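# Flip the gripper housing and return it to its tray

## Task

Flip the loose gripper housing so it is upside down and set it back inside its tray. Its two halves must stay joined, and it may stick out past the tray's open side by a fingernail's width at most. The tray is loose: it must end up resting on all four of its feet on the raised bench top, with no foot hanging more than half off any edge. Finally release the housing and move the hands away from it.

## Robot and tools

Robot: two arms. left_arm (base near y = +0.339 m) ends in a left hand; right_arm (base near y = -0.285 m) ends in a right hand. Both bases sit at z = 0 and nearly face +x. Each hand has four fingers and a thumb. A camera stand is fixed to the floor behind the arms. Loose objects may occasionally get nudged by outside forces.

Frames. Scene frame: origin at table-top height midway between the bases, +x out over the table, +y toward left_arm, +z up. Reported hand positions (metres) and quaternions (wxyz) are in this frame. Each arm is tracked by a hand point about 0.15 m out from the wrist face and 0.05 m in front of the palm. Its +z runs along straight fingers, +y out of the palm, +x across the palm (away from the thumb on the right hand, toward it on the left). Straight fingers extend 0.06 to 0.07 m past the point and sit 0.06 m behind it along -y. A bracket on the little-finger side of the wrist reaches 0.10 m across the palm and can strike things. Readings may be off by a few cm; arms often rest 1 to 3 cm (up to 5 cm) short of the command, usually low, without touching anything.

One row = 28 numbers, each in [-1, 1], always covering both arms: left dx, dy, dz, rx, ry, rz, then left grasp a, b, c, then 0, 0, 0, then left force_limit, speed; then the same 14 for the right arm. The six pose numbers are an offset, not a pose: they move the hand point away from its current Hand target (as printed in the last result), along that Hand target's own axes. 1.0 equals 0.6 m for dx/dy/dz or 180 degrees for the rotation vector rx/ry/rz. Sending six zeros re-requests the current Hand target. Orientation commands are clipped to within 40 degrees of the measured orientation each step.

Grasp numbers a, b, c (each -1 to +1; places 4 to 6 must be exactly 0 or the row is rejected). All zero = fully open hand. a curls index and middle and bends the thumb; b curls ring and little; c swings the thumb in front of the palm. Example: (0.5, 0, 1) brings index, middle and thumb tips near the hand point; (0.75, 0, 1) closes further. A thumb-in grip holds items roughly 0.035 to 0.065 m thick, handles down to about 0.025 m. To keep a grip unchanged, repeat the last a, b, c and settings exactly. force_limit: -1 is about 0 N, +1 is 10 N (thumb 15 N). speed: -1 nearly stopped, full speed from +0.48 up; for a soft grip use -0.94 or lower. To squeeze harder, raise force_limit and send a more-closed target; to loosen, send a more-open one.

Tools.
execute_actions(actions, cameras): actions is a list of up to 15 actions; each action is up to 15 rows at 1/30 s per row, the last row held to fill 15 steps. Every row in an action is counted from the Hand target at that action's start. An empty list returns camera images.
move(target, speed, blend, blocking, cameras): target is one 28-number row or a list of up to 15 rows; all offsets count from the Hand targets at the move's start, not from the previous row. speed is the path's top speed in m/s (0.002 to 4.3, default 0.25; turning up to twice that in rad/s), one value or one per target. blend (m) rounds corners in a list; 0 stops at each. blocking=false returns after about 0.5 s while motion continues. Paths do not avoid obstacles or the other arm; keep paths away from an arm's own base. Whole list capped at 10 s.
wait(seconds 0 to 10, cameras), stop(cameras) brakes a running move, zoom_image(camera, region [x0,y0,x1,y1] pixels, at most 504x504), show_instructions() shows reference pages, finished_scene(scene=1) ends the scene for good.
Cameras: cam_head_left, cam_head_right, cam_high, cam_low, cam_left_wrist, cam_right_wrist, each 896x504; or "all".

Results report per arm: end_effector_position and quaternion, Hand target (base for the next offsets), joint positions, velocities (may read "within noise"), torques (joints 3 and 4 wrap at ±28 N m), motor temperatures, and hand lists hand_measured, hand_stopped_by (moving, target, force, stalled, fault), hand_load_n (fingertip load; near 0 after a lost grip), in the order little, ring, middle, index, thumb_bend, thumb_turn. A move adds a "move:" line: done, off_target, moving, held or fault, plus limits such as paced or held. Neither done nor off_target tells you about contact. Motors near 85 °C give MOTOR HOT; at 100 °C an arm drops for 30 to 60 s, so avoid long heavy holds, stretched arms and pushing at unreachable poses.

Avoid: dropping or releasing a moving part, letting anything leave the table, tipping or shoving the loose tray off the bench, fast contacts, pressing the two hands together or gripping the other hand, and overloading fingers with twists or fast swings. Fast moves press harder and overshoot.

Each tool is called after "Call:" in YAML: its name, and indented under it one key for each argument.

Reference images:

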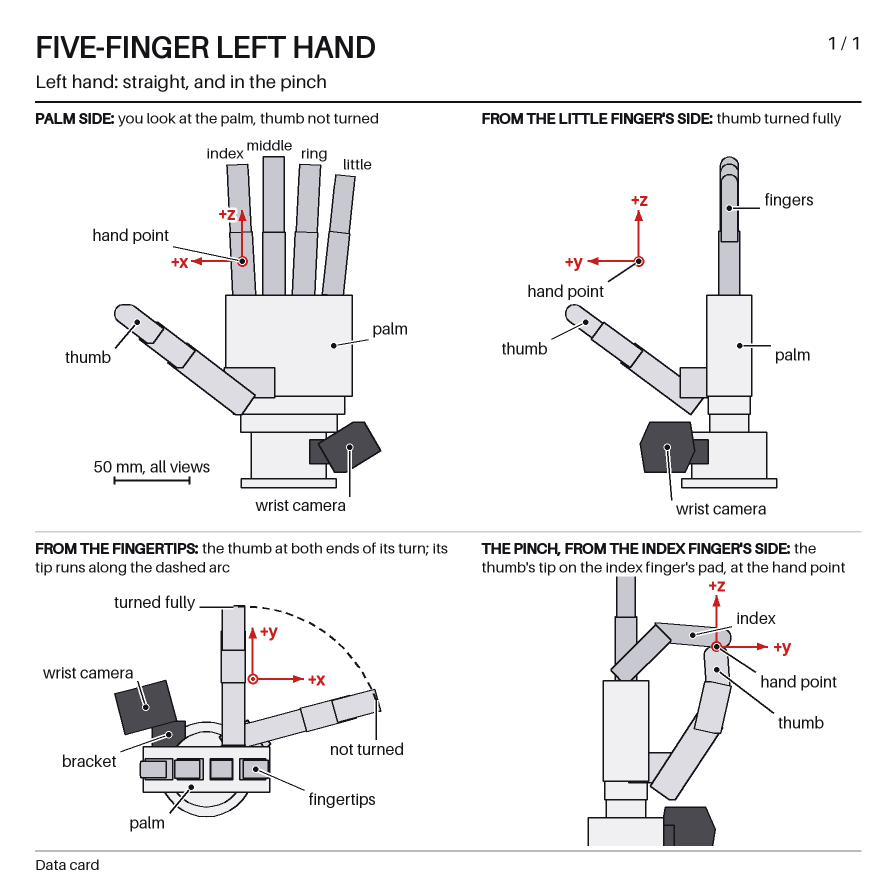

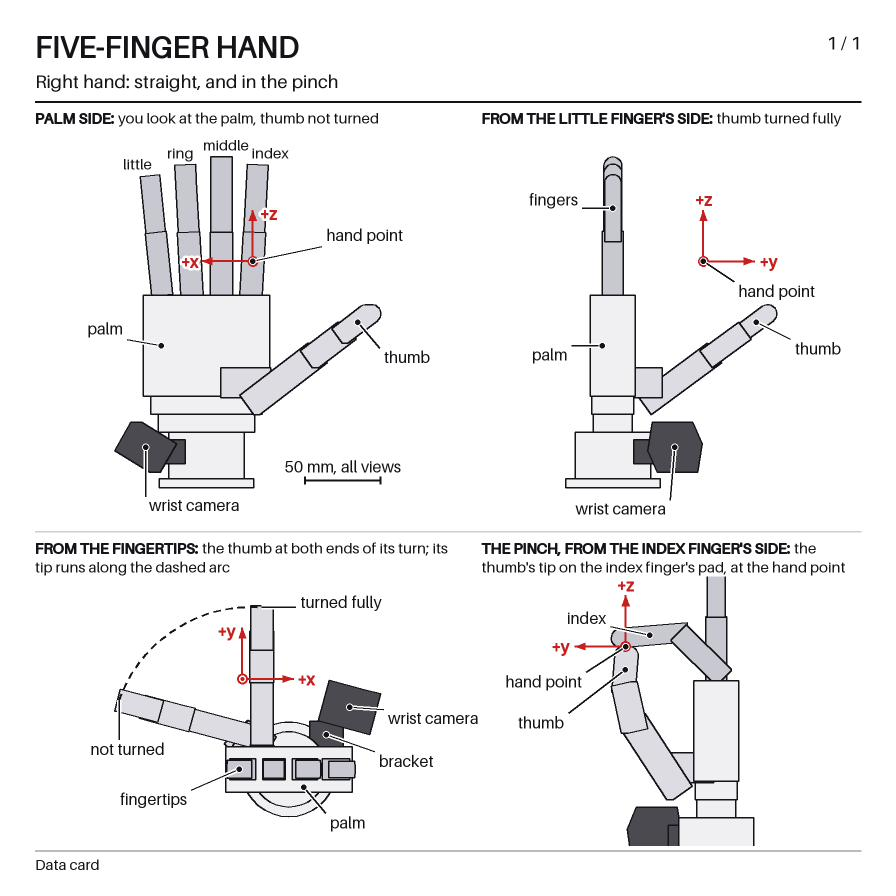

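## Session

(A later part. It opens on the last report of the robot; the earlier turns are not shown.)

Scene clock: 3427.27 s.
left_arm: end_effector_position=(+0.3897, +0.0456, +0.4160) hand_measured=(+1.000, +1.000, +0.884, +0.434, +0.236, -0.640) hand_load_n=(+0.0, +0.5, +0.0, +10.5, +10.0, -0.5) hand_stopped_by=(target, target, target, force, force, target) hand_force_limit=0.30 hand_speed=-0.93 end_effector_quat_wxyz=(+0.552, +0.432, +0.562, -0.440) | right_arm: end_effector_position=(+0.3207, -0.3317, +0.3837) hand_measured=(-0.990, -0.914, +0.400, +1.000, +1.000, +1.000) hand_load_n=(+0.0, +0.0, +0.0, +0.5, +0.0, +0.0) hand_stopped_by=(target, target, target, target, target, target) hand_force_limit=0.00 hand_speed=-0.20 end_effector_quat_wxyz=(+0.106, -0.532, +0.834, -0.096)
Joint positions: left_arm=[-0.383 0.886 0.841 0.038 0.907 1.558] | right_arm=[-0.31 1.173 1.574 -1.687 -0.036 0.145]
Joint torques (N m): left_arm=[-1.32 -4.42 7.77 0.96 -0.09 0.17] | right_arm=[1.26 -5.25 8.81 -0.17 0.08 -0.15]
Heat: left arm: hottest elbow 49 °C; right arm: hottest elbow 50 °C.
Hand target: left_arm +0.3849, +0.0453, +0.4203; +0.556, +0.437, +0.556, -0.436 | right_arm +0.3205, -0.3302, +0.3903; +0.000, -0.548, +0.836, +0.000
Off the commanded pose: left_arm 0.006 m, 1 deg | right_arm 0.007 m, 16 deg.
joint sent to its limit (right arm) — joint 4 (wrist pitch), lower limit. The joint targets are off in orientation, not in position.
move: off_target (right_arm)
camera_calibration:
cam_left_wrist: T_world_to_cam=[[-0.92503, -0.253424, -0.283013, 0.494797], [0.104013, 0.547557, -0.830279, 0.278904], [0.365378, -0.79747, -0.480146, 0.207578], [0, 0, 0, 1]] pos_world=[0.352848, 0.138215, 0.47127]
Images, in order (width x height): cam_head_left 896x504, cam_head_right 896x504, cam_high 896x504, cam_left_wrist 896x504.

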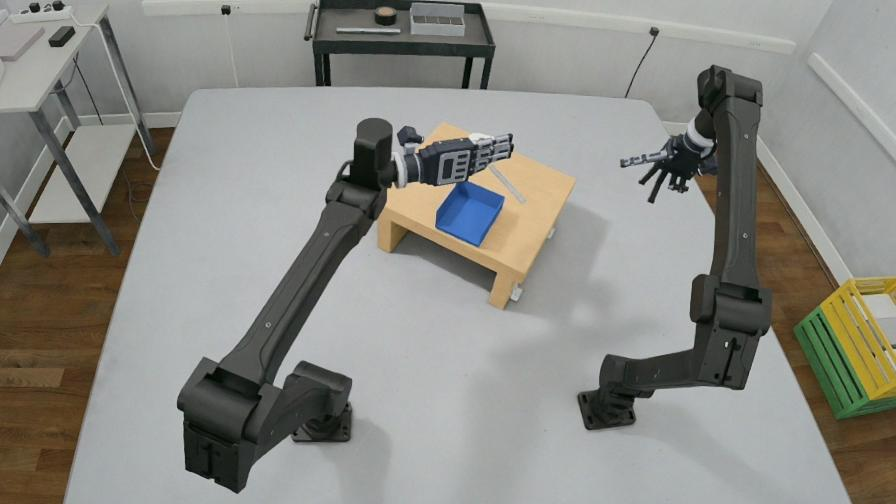

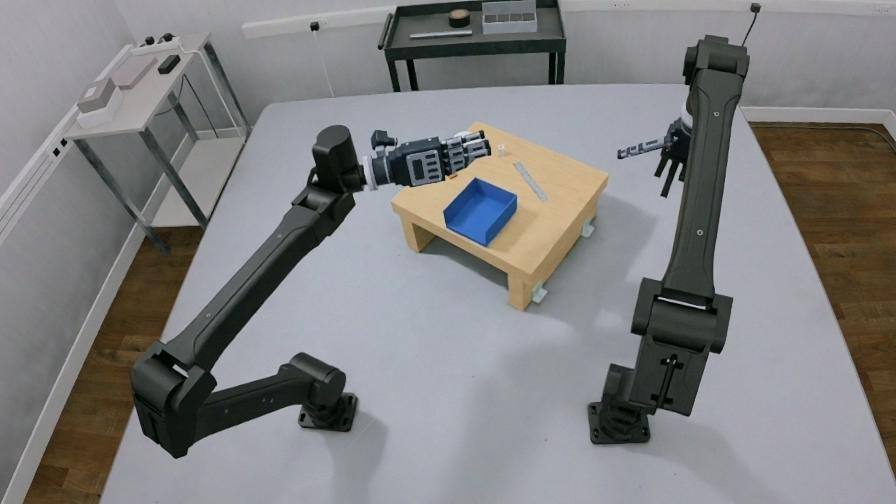

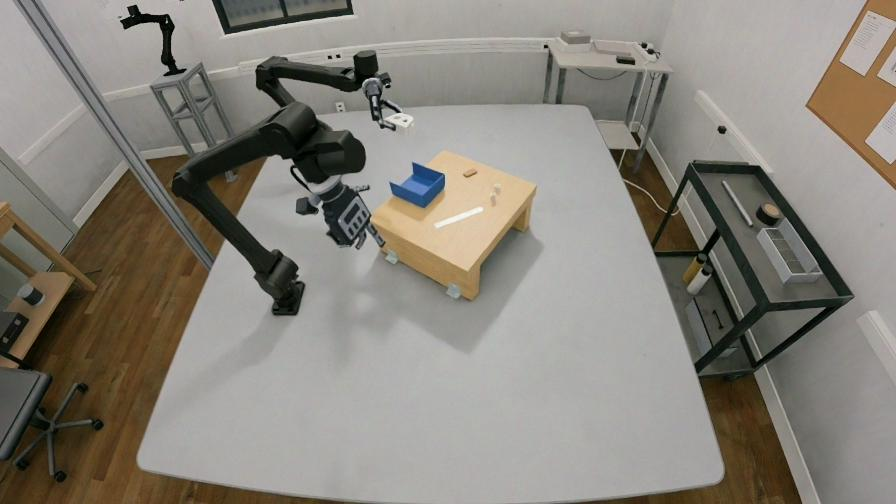

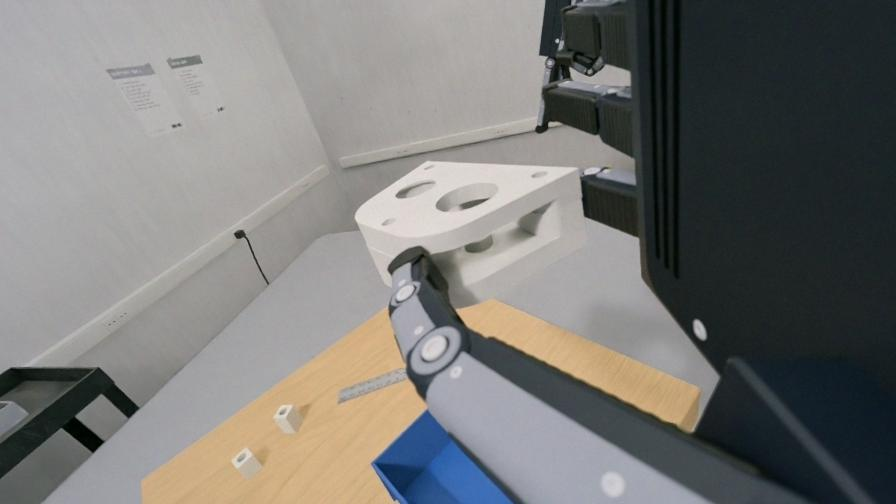

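Call:
move:
  target:
    - [0.2333,-0.0065,-0.0016,0,0,0, 0.245,-1,0.82,0,0,0, 0.3,-0.93, 0,0,0,0,0,0, 0.1,1,-1,0,0,0, 0.0,-0.2]
  speed: 0.1
  cameras: ["cam_left_wrist","cam_head_left","cam_head_right","cam_high"]

Call:
zoom_image:
  camera: "cam_high"
  region: [360, 110, 480, 220]

Call:
zoom_image:
  camera: "cam_head_right"
  region: [380, 140, 540, 260]

Call:
zoom_image:
  camera: "cam_head_left"
  region: [390, 140, 540, 260]

Scene clock: 3519.73 s.
left_arm: end_effector_position=(+0.3817, +0.0480, +0.2778) hand_measured=(+1.000, +1.000, +0.884, +0.434, +0.236, -0.640) hand_load_n=(+0.0, +0.0, +0.0, +10.0, +9.5, -0.5) hand_stopped_by=(target, target, target, force, force, target) hand_force_limit=0.30 hand_speed=-0.93 end_effector_quat_wxyz=(+0.550, +0.432, +0.564, -0.439) | right_arm: end_effector_position=(+0.3207, -0.3317, +0.3837) hand_measured=(-0.990, -0.914, +0.400, +1.000, +1.000, +1.000) hand_load_n=(+0.0, +0.0, +0.0, +0.0, +0.0, +0.0) hand_stopped_by=(target, target, target, target, target, target) hand_force_limit=0.00 hand_speed=-0.20 end_effector_quat_wxyz=(+0.106, -0.532, +0.834, -0.096)
Joint positions: left_arm=[-0.387 0.976 0.517 0.444 0.902 1.562] | right_arm=[-0.31 1.173 1.574 -1.687 -0.036 0.145]
Joint torques (N m): left_arm=[-1.44 -3.31 6.97 1.85 -0.07 0.12] | right_arm=[1.26 -5.19 8.8 -0.17 0.08 -0.15]
Heat: left arm: hottest elbow 47 °C; right arm: hottest elbow 50 °C.
Hand target: left_arm +0.3810, +0.0455, +0.2800; +0.556, +0.437, +0.556, -0.436 | right_arm +0.3205, -0.3302, +0.3903; +0.000, -0.548, +0.836, +0.000
Off the commanded pose: left_arm 0.004 m, 1 deg | right_arm 0.007 m, 16 deg.
joint sent to its limit (right arm) — joint 4 (wrist pitch), lower limit. The joint targets are off in orientation, not in position.
move: off_target (right_arm)
camera_calibration:
cam_left_wrist: T_world_to_cam=[[-0.925781, -0.253128, -0.280813, 0.448562], [0.100423, 0.55144, -0.828148, 0.164305], [0.364479, -0.794884, -0.485092, 0.147665], [0, 0, 0, 1]] pos_world=[0.344949, 0.140316, 0.333662]
Images, in order (width x height): cam_head_left 896x504, cam_head_right 896x504, cam_high 896x504, cam_left_wrist 896x504.

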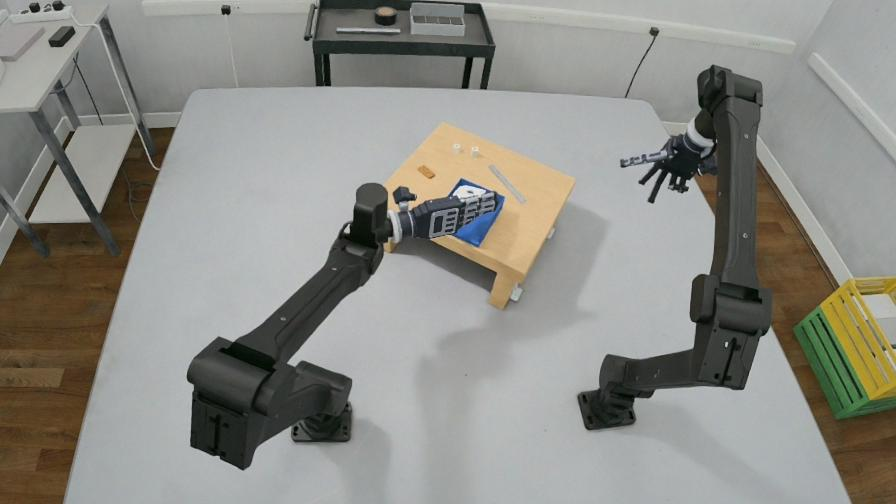

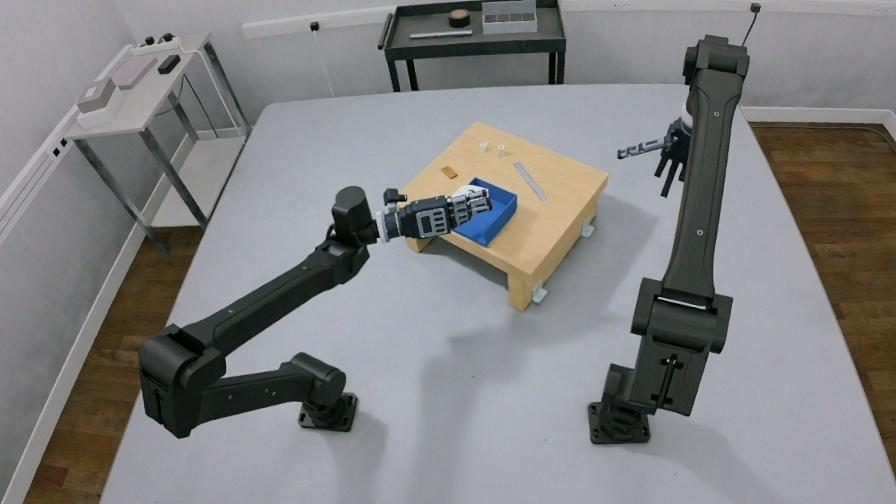

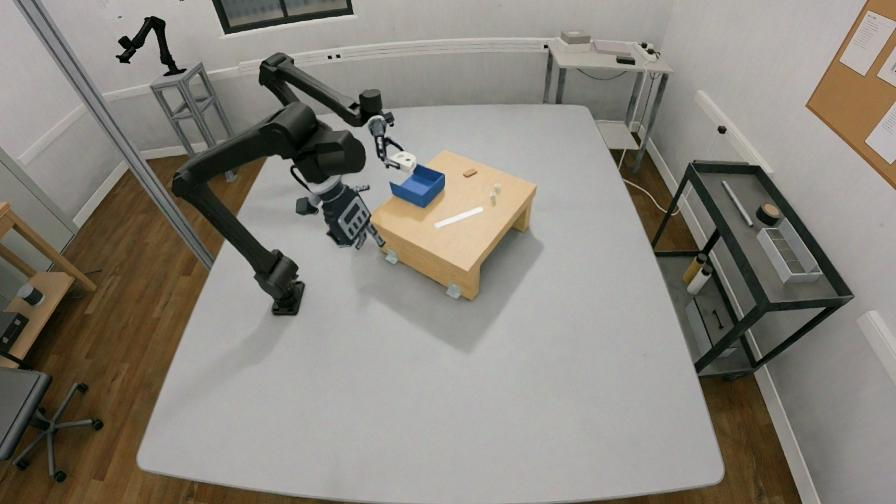

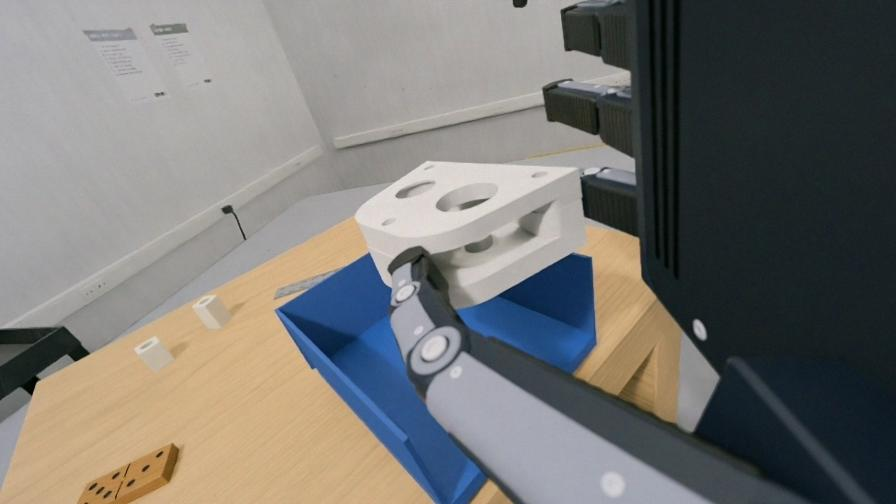

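Scaled by 4.200 from the camera's 896x504 image, which has a finer 1280x720 frame.

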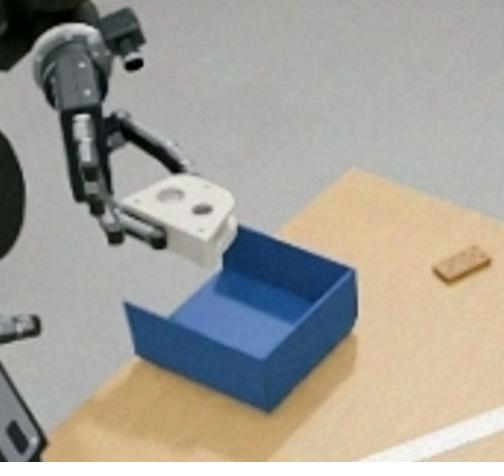

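Scaled by 3.150 from the camera's 896x504 image, which has a finer 1280x720 frame.

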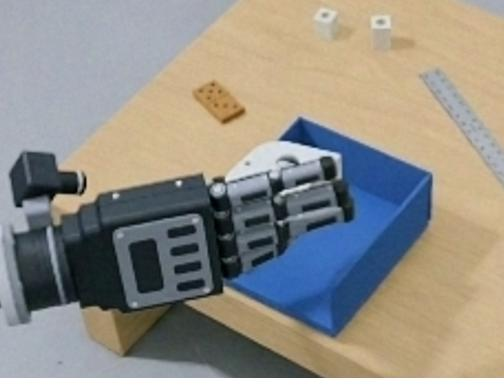

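Scaled by 3.360 from the camera's 896x504 image, which has a finer 1280x720 frame.

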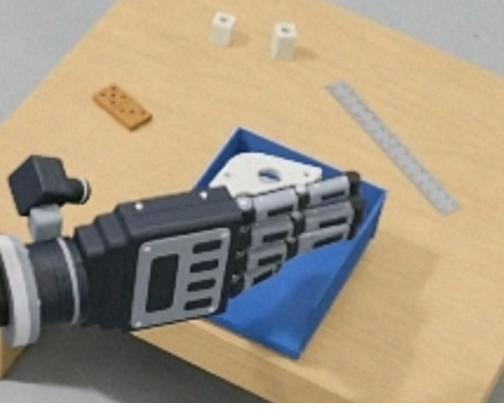

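Call:
zoom_image:
  camera: "cam_head_left"
  region: [440, 170, 520, 230]

Call:
zoom_image:
  camera: "cam_head_right"
  region: [435, 170, 515, 230]

Call:
zoom_image:
  camera: "cam_high"
  region: [370, 130, 460, 210]

Scaled by 6.300 from the camera's 896x504 image, which has a finer 1280x720 frame.

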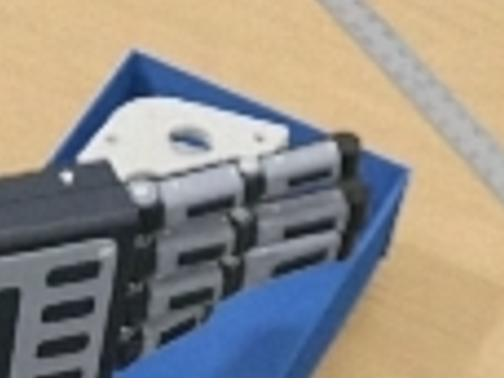

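Scaled by 6.300 from the camera's 896x504 image, which has a finer 1280x720 frame.

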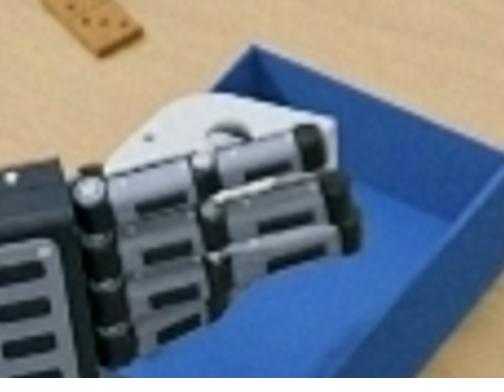

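Scaled by 5.600 from the camera's 896x504 image, which has a finer 1280x720 frame.

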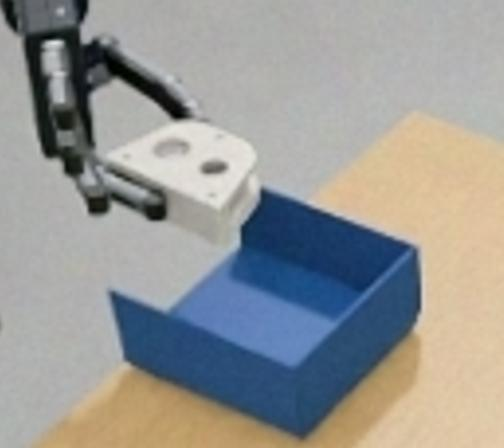

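Call:
move:
  target:
    - [0.0883,0.0043,0.0054,0,-0.0034,0.0135, 0.245,-1,0.82,0,0,0, 0.3,-0.93, 0,0,0,0,0,0, 0.1,1,-1,0,0,0, 0.0,-0.2]
  speed: 0.06
  cameras: ["cam_left_wrist","cam_head_left","cam_head_right","cam_high"]

Call:
zoom_image:
  camera: "cam_high"
  region: [370, 130, 460, 210]

Call:
zoom_image:
  camera: "cam_head_right"
  region: [420, 170, 520, 250]

Call:
zoom_image:
  camera: "cam_head_left"
  region: [420, 170, 520, 250]

Scene clock: 3586.63 s.
left_arm: end_effector_position=(+0.3858, +0.0452, +0.2260) hand_measured=(+1.000, +1.000, +0.884, +0.434, +0.236, -0.640) hand_load_n=(+0.0, +0.0, +0.0, +10.5, +9.5, -0.5) hand_stopped_by=(target, target, target, force, force, target) hand_force_limit=0.30 hand_speed=-0.93 end_effector_quat_wxyz=(+0.563, +0.441, +0.552, -0.430) | right_arm: end_effector_position=(+0.3207, -0.3317, +0.3837) hand_measured=(-0.990, -0.914, +0.400, +1.000, +1.000, +1.000) hand_load_n=(+0.5, +0.0, +0.5, +0.0, +0.0, +0.0) hand_stopped_by=(target, target, target, target, target, target) hand_force_limit=0.00 hand_speed=-0.20 end_effector_quat_wxyz=(+0.106, -0.532, +0.834, -0.096)
Joint positions: left_arm=[-0.392 1.127 0.424 0.708 0.897 1.589] | right_arm=[-0.31 1.173 1.574 -1.687 -0.036 0.145]
Joint torques (N m): left_arm=[-1.38 -3.9 5.93 1.87 -0.08 0.16] | right_arm=[1.32 -5.19 8.8 -0.16 0.08 -0.15]
Heat: left arm: hottest elbow 47 °C; right arm: hottest elbow 51 °C.
Hand target: left_arm +0.3843, +0.0431, +0.2273; +0.568, +0.446, +0.544, -0.427 | right_arm +0.3205, -0.3302, +0.3903; +0.000, -0.548, +0.836, +0.000
Off the commanded pose: left_arm 0.003 m, 1 deg | right_arm 0.007 m, 16 deg.
joint sent to its limit (right arm) — joint 4 (wrist pitch), lower limit. The joint targets are off in orientation, not in position.
move: off_target (right_arm)
camera_calibration:
cam_left_wrist: T_world_to_cam=[[-0.912567, -0.25368, -0.32073, 0.441173], [0.136805, 0.549735, -0.82406, 0.107616], [0.385364, -0.795888, -0.466966, 0.106748], [0, 0, 0, 1]] pos_world=[0.346741, 0.137716, 0.280027]
Images, in order (width x height): cam_head_left 896x504, cam_head_right 896x504, cam_high 896x504, cam_left_wrist 896x504.

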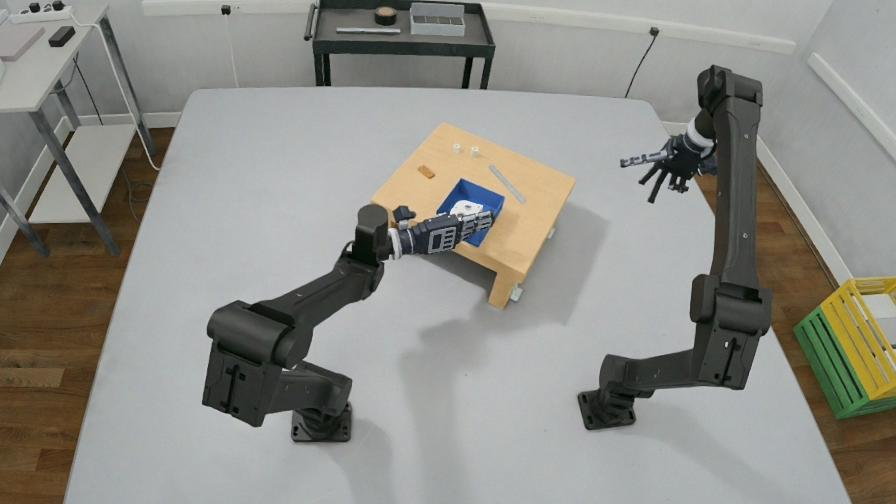

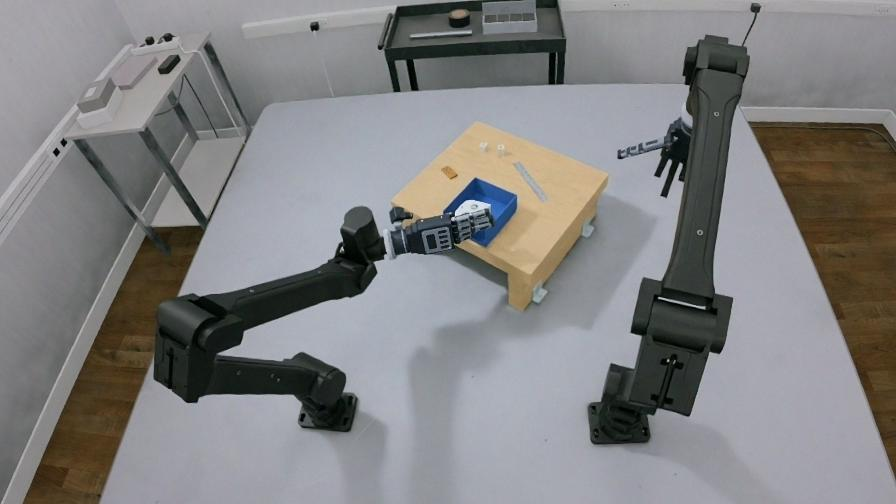

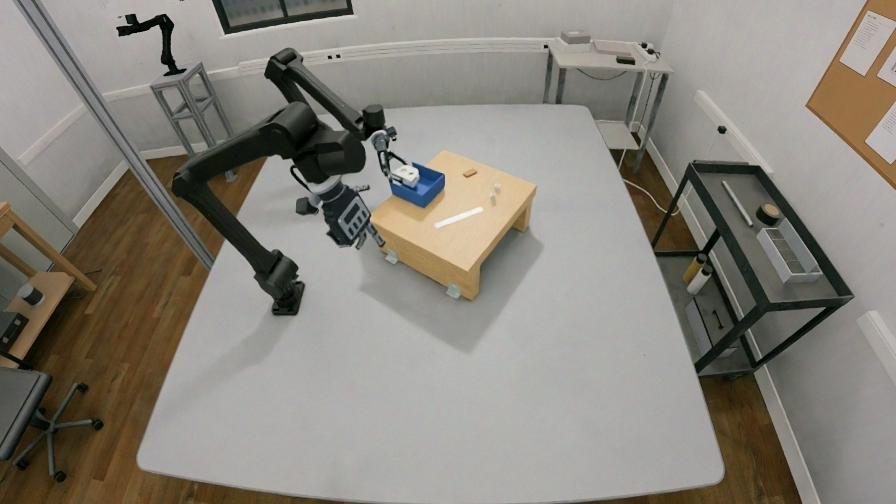

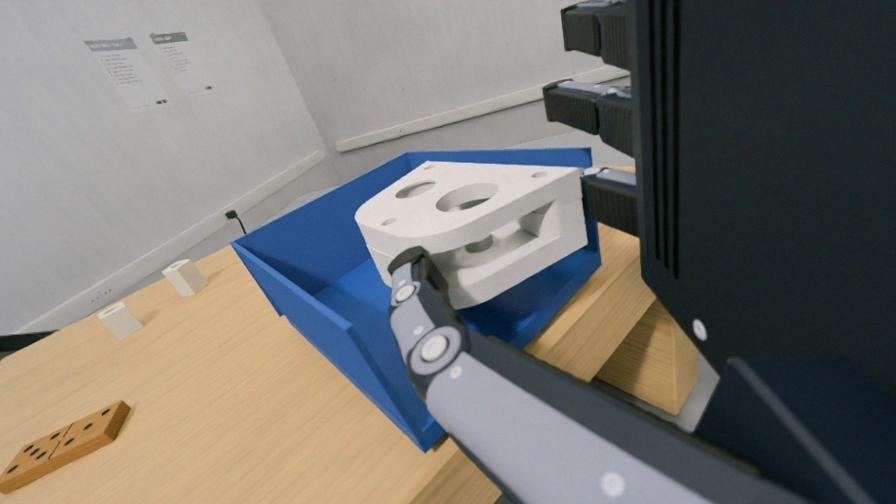

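Scaled by 5.600 from the camera's 896x504 image, which has a finer 1280x720 frame.

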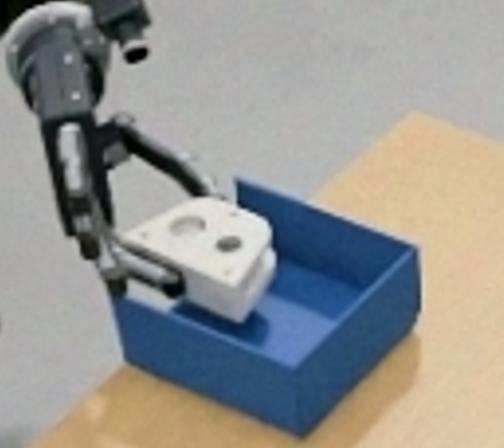

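Scaled by 5.040 from the camera's 896x504 image, which has a finer 1280x720 frame.

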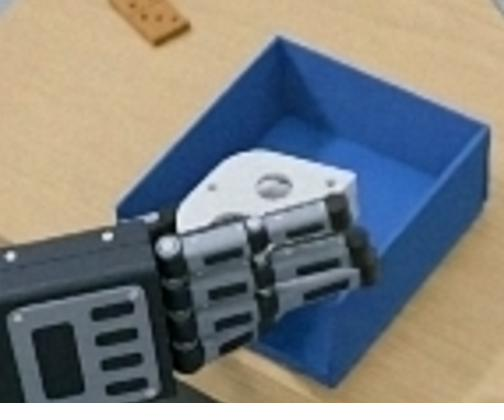

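Scaled by 5.040 from the camera's 896x504 image, which has a finer 1280x720 frame.

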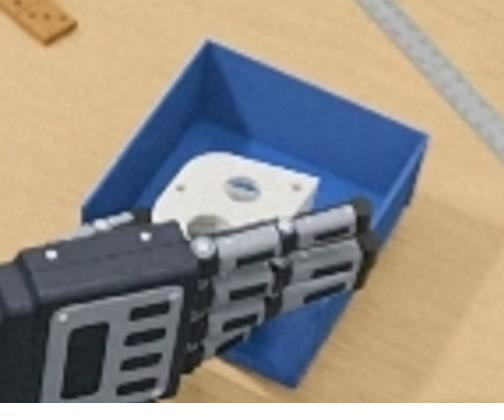

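Call:
move:
  target:
    - [0,-0.0067,-0.0062,0,0,0, 0.245,-1,0.82,0,0,0, 0.3,-0.93, 0,0,0,0,0,0, 0.1,1,-1,0,0,0, 0.0,-0.2]
    - [0.0345,-0.0077,-0.0065,0,0,0, 0.245,-1,0.82,0,0,0, 0.3,-0.93, 0,0,0,0,0,0, 0.1,1,-1,0,0,0, 0.0,-0.2]
  speed: 0.04
  cameras: ["cam_left_wrist","cam_head_left","cam_head_right","cam_high"]

Call:
zoom_image:
  camera: "cam_high"
  region: [370, 140, 460, 220]

Call:
zoom_image:
  camera: "cam_left_wrist"
  region: [340, 120, 700, 420]

Scene clock: 3653.67 s.
left_arm: end_effector_position=(+0.3822, +0.0467, +0.2145) hand_measured=(+1.000, +1.000, +0.884, +0.434, +0.236, -0.640) hand_load_n=(+0.0, +0.0, +0.0, +10.5, +10.0, -0.5) hand_stopped_by=(target, target, target, force, force, target) hand_force_limit=0.30 hand_speed=-0.93 end_effector_quat_wxyz=(+0.571, +0.443, +0.543, -0.428) | right_arm: end_effector_position=(+0.3207, -0.3317, +0.3837) hand_measured=(-0.990, -0.914, +0.400, +1.000, +1.000, +1.000) hand_load_n=(+0.0, +0.0, +0.0, +0.0, +0.0, +0.0) hand_stopped_by=(target, target, target, target, target, target) hand_force_limit=0.00 hand_speed=-0.20 end_effector_quat_wxyz=(+0.106, -0.532, +0.834, -0.096)
Joint positions: left_arm=[-0.392 1.166 0.389 0.805 0.897 1.59] | right_arm=[-0.31 1.173 1.574 -1.687 -0.036 0.145]
Joint torques (N m): left_arm=[-1.14 -3.14 5.15 1.66 -0.02 0.14] | right_arm=[1.26 -5.19 8.8 -0.17 0.08 -0.15]
Heat: left arm: hottest elbow 46 °C; right arm: hottest elbow 51 °C.
Hand target: left_arm +0.3798, +0.0458, +0.2062; +0.568, +0.446, +0.544, -0.427 | right_arm +0.3205, -0.3302, +0.3903; +0.000, -0.548, +0.836, +0.000
Off the commanded pose: left_arm 0.009 m, 1 deg | right_arm 0.007 m, 16 deg.
joint sent to its limit (right arm) — joint 4 (wrist pitch), lower limit. The joint targets are off in orientation, not in position.
move: off_target (right_arm)
camera_calibration:
cam_left_wrist: T_world_to_cam=[[-0.905174, -0.256451, -0.338958, 0.43573], [0.155696, 0.541984, -0.82584, 0.0912605], [0.395498, -0.800303, -0.450662, 0.0967586], [0, 0, 0, 1]] pos_world=[0.341935, 0.139718, 0.266666]
Images, in order (width x height): cam_head_left 896x504, cam_head_right 896x504, cam_high 896x504, cam_left_wrist 896x504.

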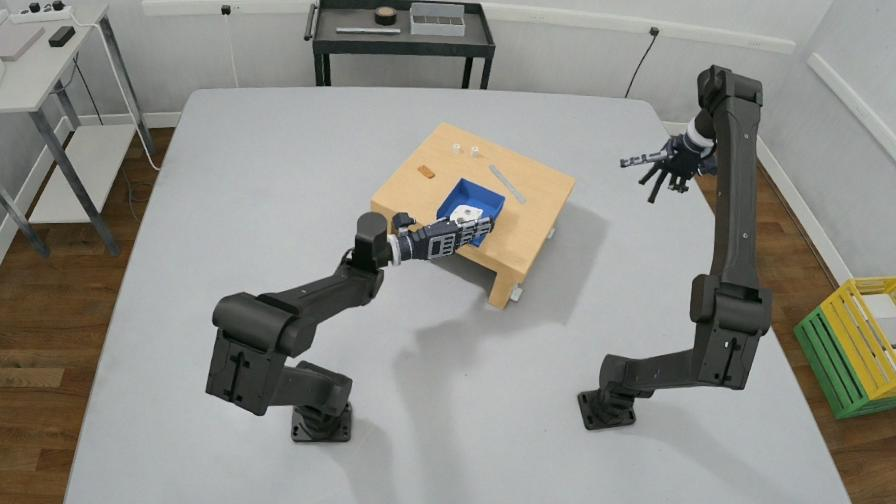

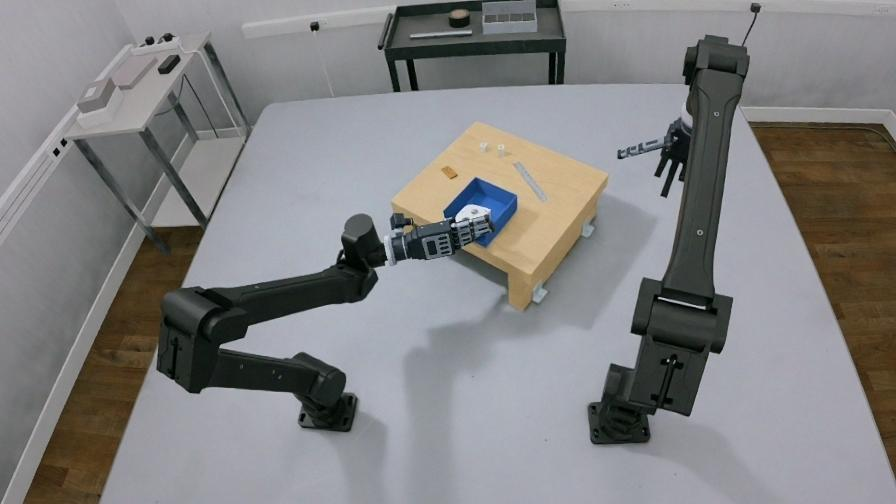

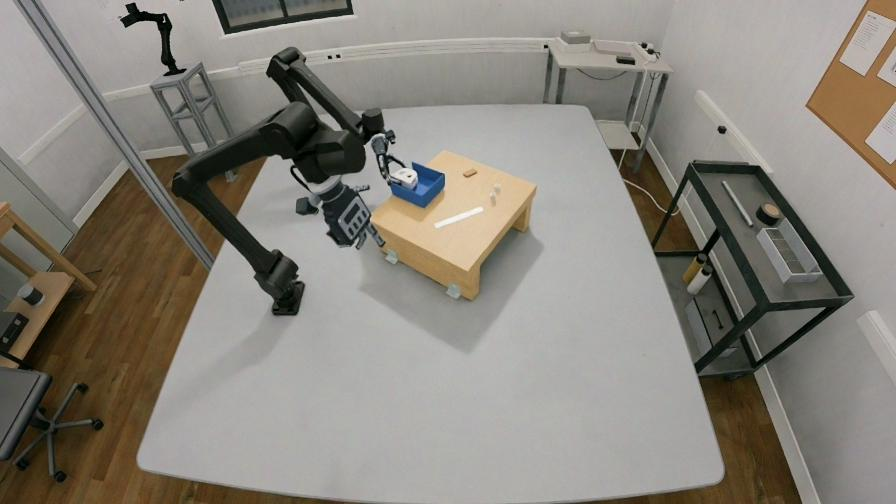

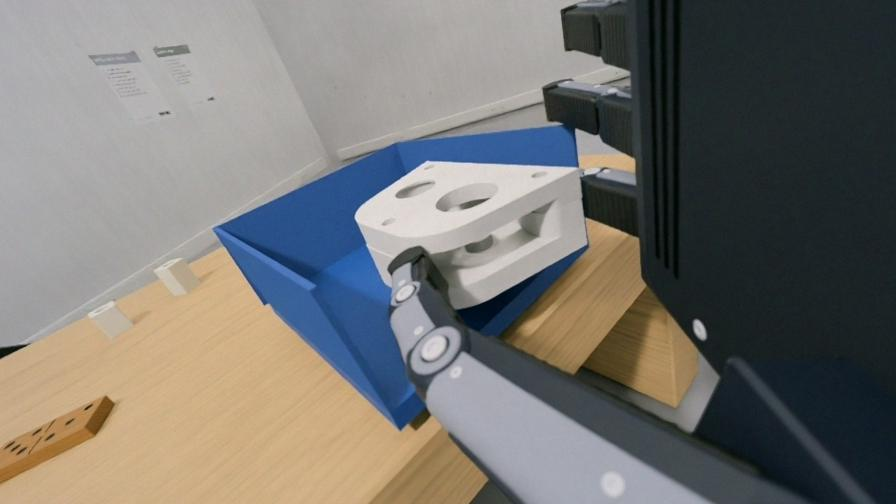

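Scaled by 5.600 from the camera's 896x504 image, which has a finer 1280x720 frame.

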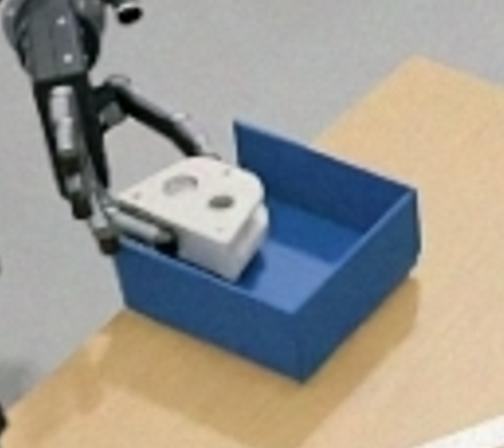

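Scaled by 1.400 from the camera's 896x504 image, which has a finer 1280x720 frame.

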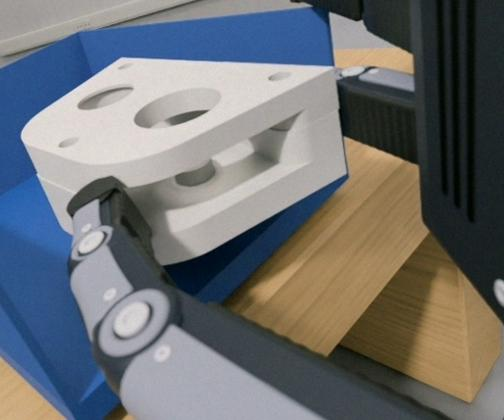

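Call:
zoom_image:
  camera: "cam_head_left"
  region: [425, 175, 515, 255]

Call:
zoom_image:
  camera: "cam_head_right"
  region: [425, 175, 515, 255]

Call:
zoom_image:
  camera: "cam_high"
  region: [375, 150, 425, 200]

Call:
zoom_image:
  camera: "cam_left_wrist"
  region: [520, 60, 700, 280]

Scaled by 5.600 from the camera's 896x504 image, which has a finer 1280x720 frame.

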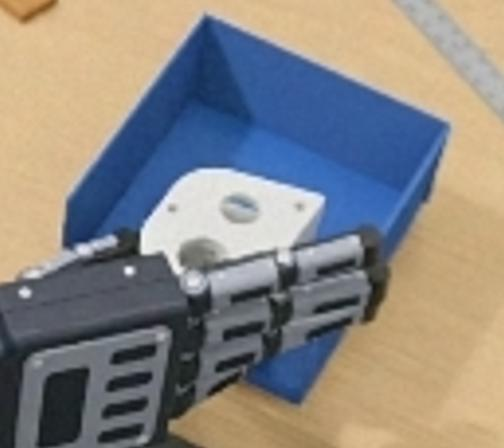

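Scaled by 5.600 from the camera's 896x504 image, which has a finer 1280x720 frame.

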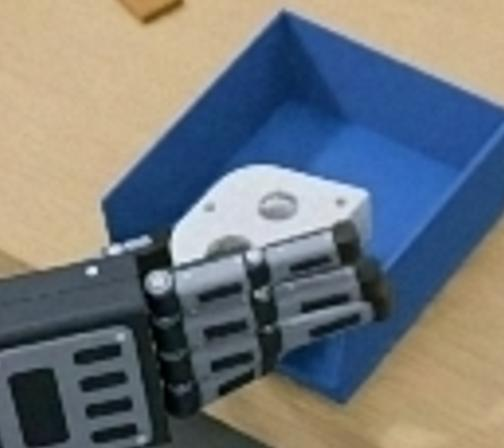

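Scaled by 10.080 from the camera's 896x504 image, which has a finer 1280x720 frame.

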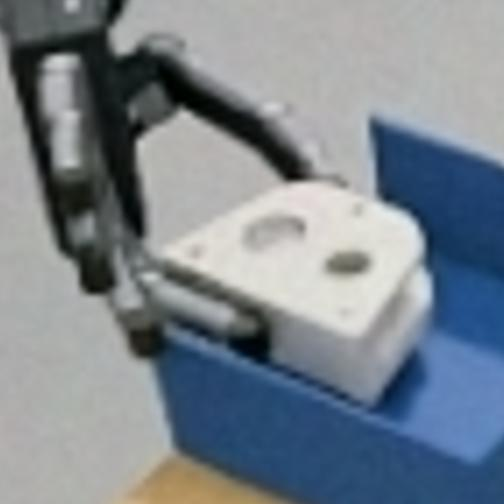

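Scaled by 2.291 from the camera's 896x504 image, which has a finer 1280x720 frame.

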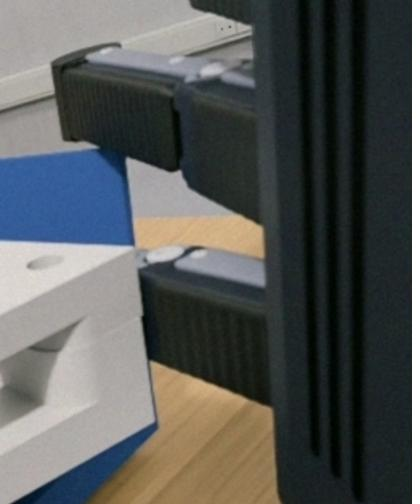

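Call:
move:
  target:
    - [-0.042,0,0,0,0,0, 0.245,-1,0.82,0,0,0, 0.3,-0.93, 0,0,0,0,0,0, 0.1,1,-1,0,0,0, 0.0,-0.2]
    - [-0.042,0,0,0,0,0, 0.6,-1,0.82,0,0,0, -0.6,-0.85, 0,0,0,0,0,0, 0.1,1,-1,0,0,0, 0.0,-0.2]
  speed: 0.04
  cameras: ["cam_left_wrist","cam_head_left","cam_high"]

Call:
zoom_image:
  camera: "cam_high"
  region: [370, 130, 460, 210]

Call:
zoom_image:
  camera: "cam_left_wrist"
  region: [340, 60, 700, 360]

Scene clock: 3759.90 s.
left_arm: end_effector_position=(+0.3752, +0.0500, +0.2157) hand_measured=(+1.000, +1.000, +0.174, +0.434, +0.236, -0.640) hand_load_n=(+0.0, +0.0, +0.0, +10.5, +9.5, -0.5) hand_stopped_by=(target, target, target, force, force, target) hand_force_limit=-0.60 hand_speed=-0.85 end_effector_quat_wxyz=(+0.557, +0.440, +0.557, -0.431) | right_arm: end_effector_position=(+0.3207, -0.3317, +0.3837) hand_measured=(-0.990, -0.914, +0.400, +1.000, +1.000, +1.000) hand_load_n=(+0.0, +0.0, +0.0, +0.0, +0.0, +0.0) hand_stopped_by=(target, target, target, target, target, target) hand_force_limit=0.00 hand_speed=-0.20 end_effector_quat_wxyz=(+0.106, -0.532, +0.834, -0.096)
Joint positions: left_arm=[-0.392 1.107 0.389 0.706 0.897 1.59] | right_arm=[-0.31 1.173 1.574 -1.687 -0.036 0.145]
Joint torques (N m): left_arm=[-1.38 -4.84 7.72 1.01 -0.04 0.13] | right_arm=[1.32 -5.19 8.81 -0.16 0.08 -0.15]
Motor temperatures (°C): left_arm=[35 35 45 34 38 32] | right_arm=[37 37 51 35 34 34]
Heat: left arm: hottest elbow 45 °C; right arm: hottest elbow 51 °C.
Hand target: left_arm +0.3786, +0.0458, +0.2314; +0.568, +0.446, +0.544, -0.427 | right_arm +0.3205, -0.3302, +0.3903; +0.000, -0.548, +0.836, +0.000
Off the commanded pose: left_arm 0.017 m, 2 deg | right_arm 0.007 m, 16 deg.
joint sent to its limit (right arm) — joint 4 (wrist pitch), lower limit. The joint targets are off in orientation, not in position.
move: off_target (left_arm, right_arm); target 2's new numbers were sent with left_arm's hand 0.017 m and 2 deg from that target
camera_calibration:
cam_left_wrist: T_world_to_cam=[[-0.916792, -0.251402, -0.310306, 0.428606], [0.125782, 0.555685, -0.821823, 0.101294], [0.37904, -0.792472, -0.477826, 0.114389], [0, 0, 0, 1]] pos_world=[0.336843, 0.142115, 0.270903]
Images, in order (width x height): cam_head_left 896x504, cam_high 896x504, cam_left_wrist 896x504.

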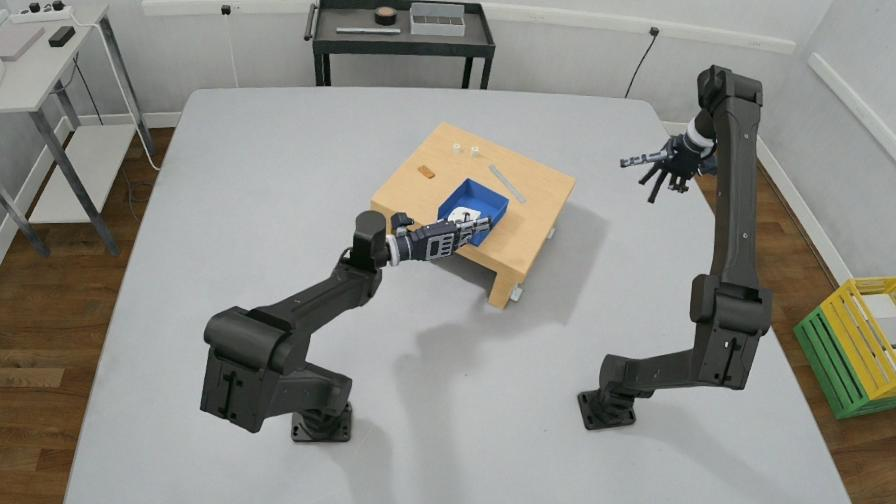

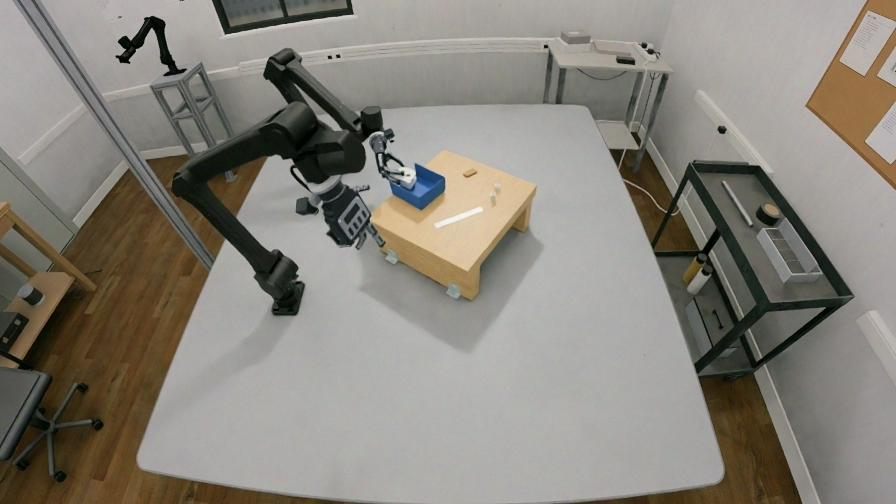

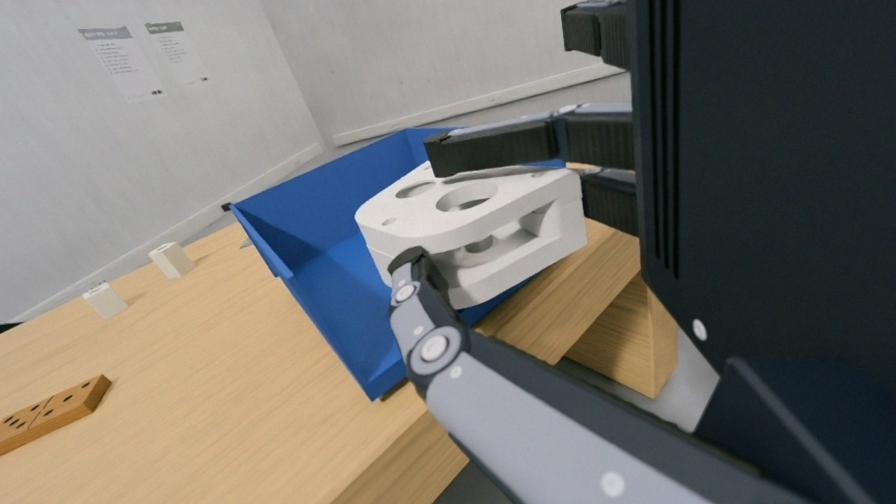

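Scaled by 5.600 from the camera's 896x504 image, which has a finer 1280x720 frame.

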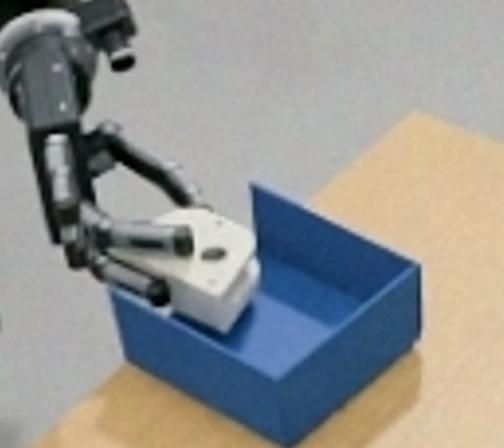

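Scaled by 1.400 from the camera's 896x504 image, which has a finer 1280x720 frame.

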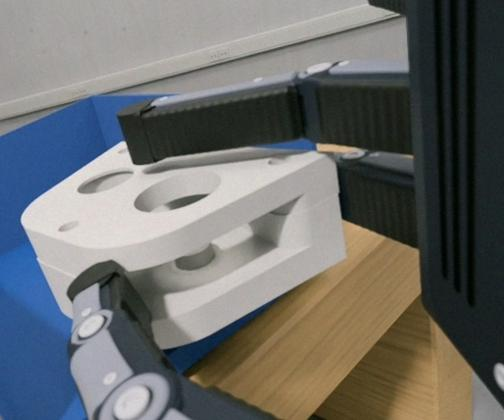

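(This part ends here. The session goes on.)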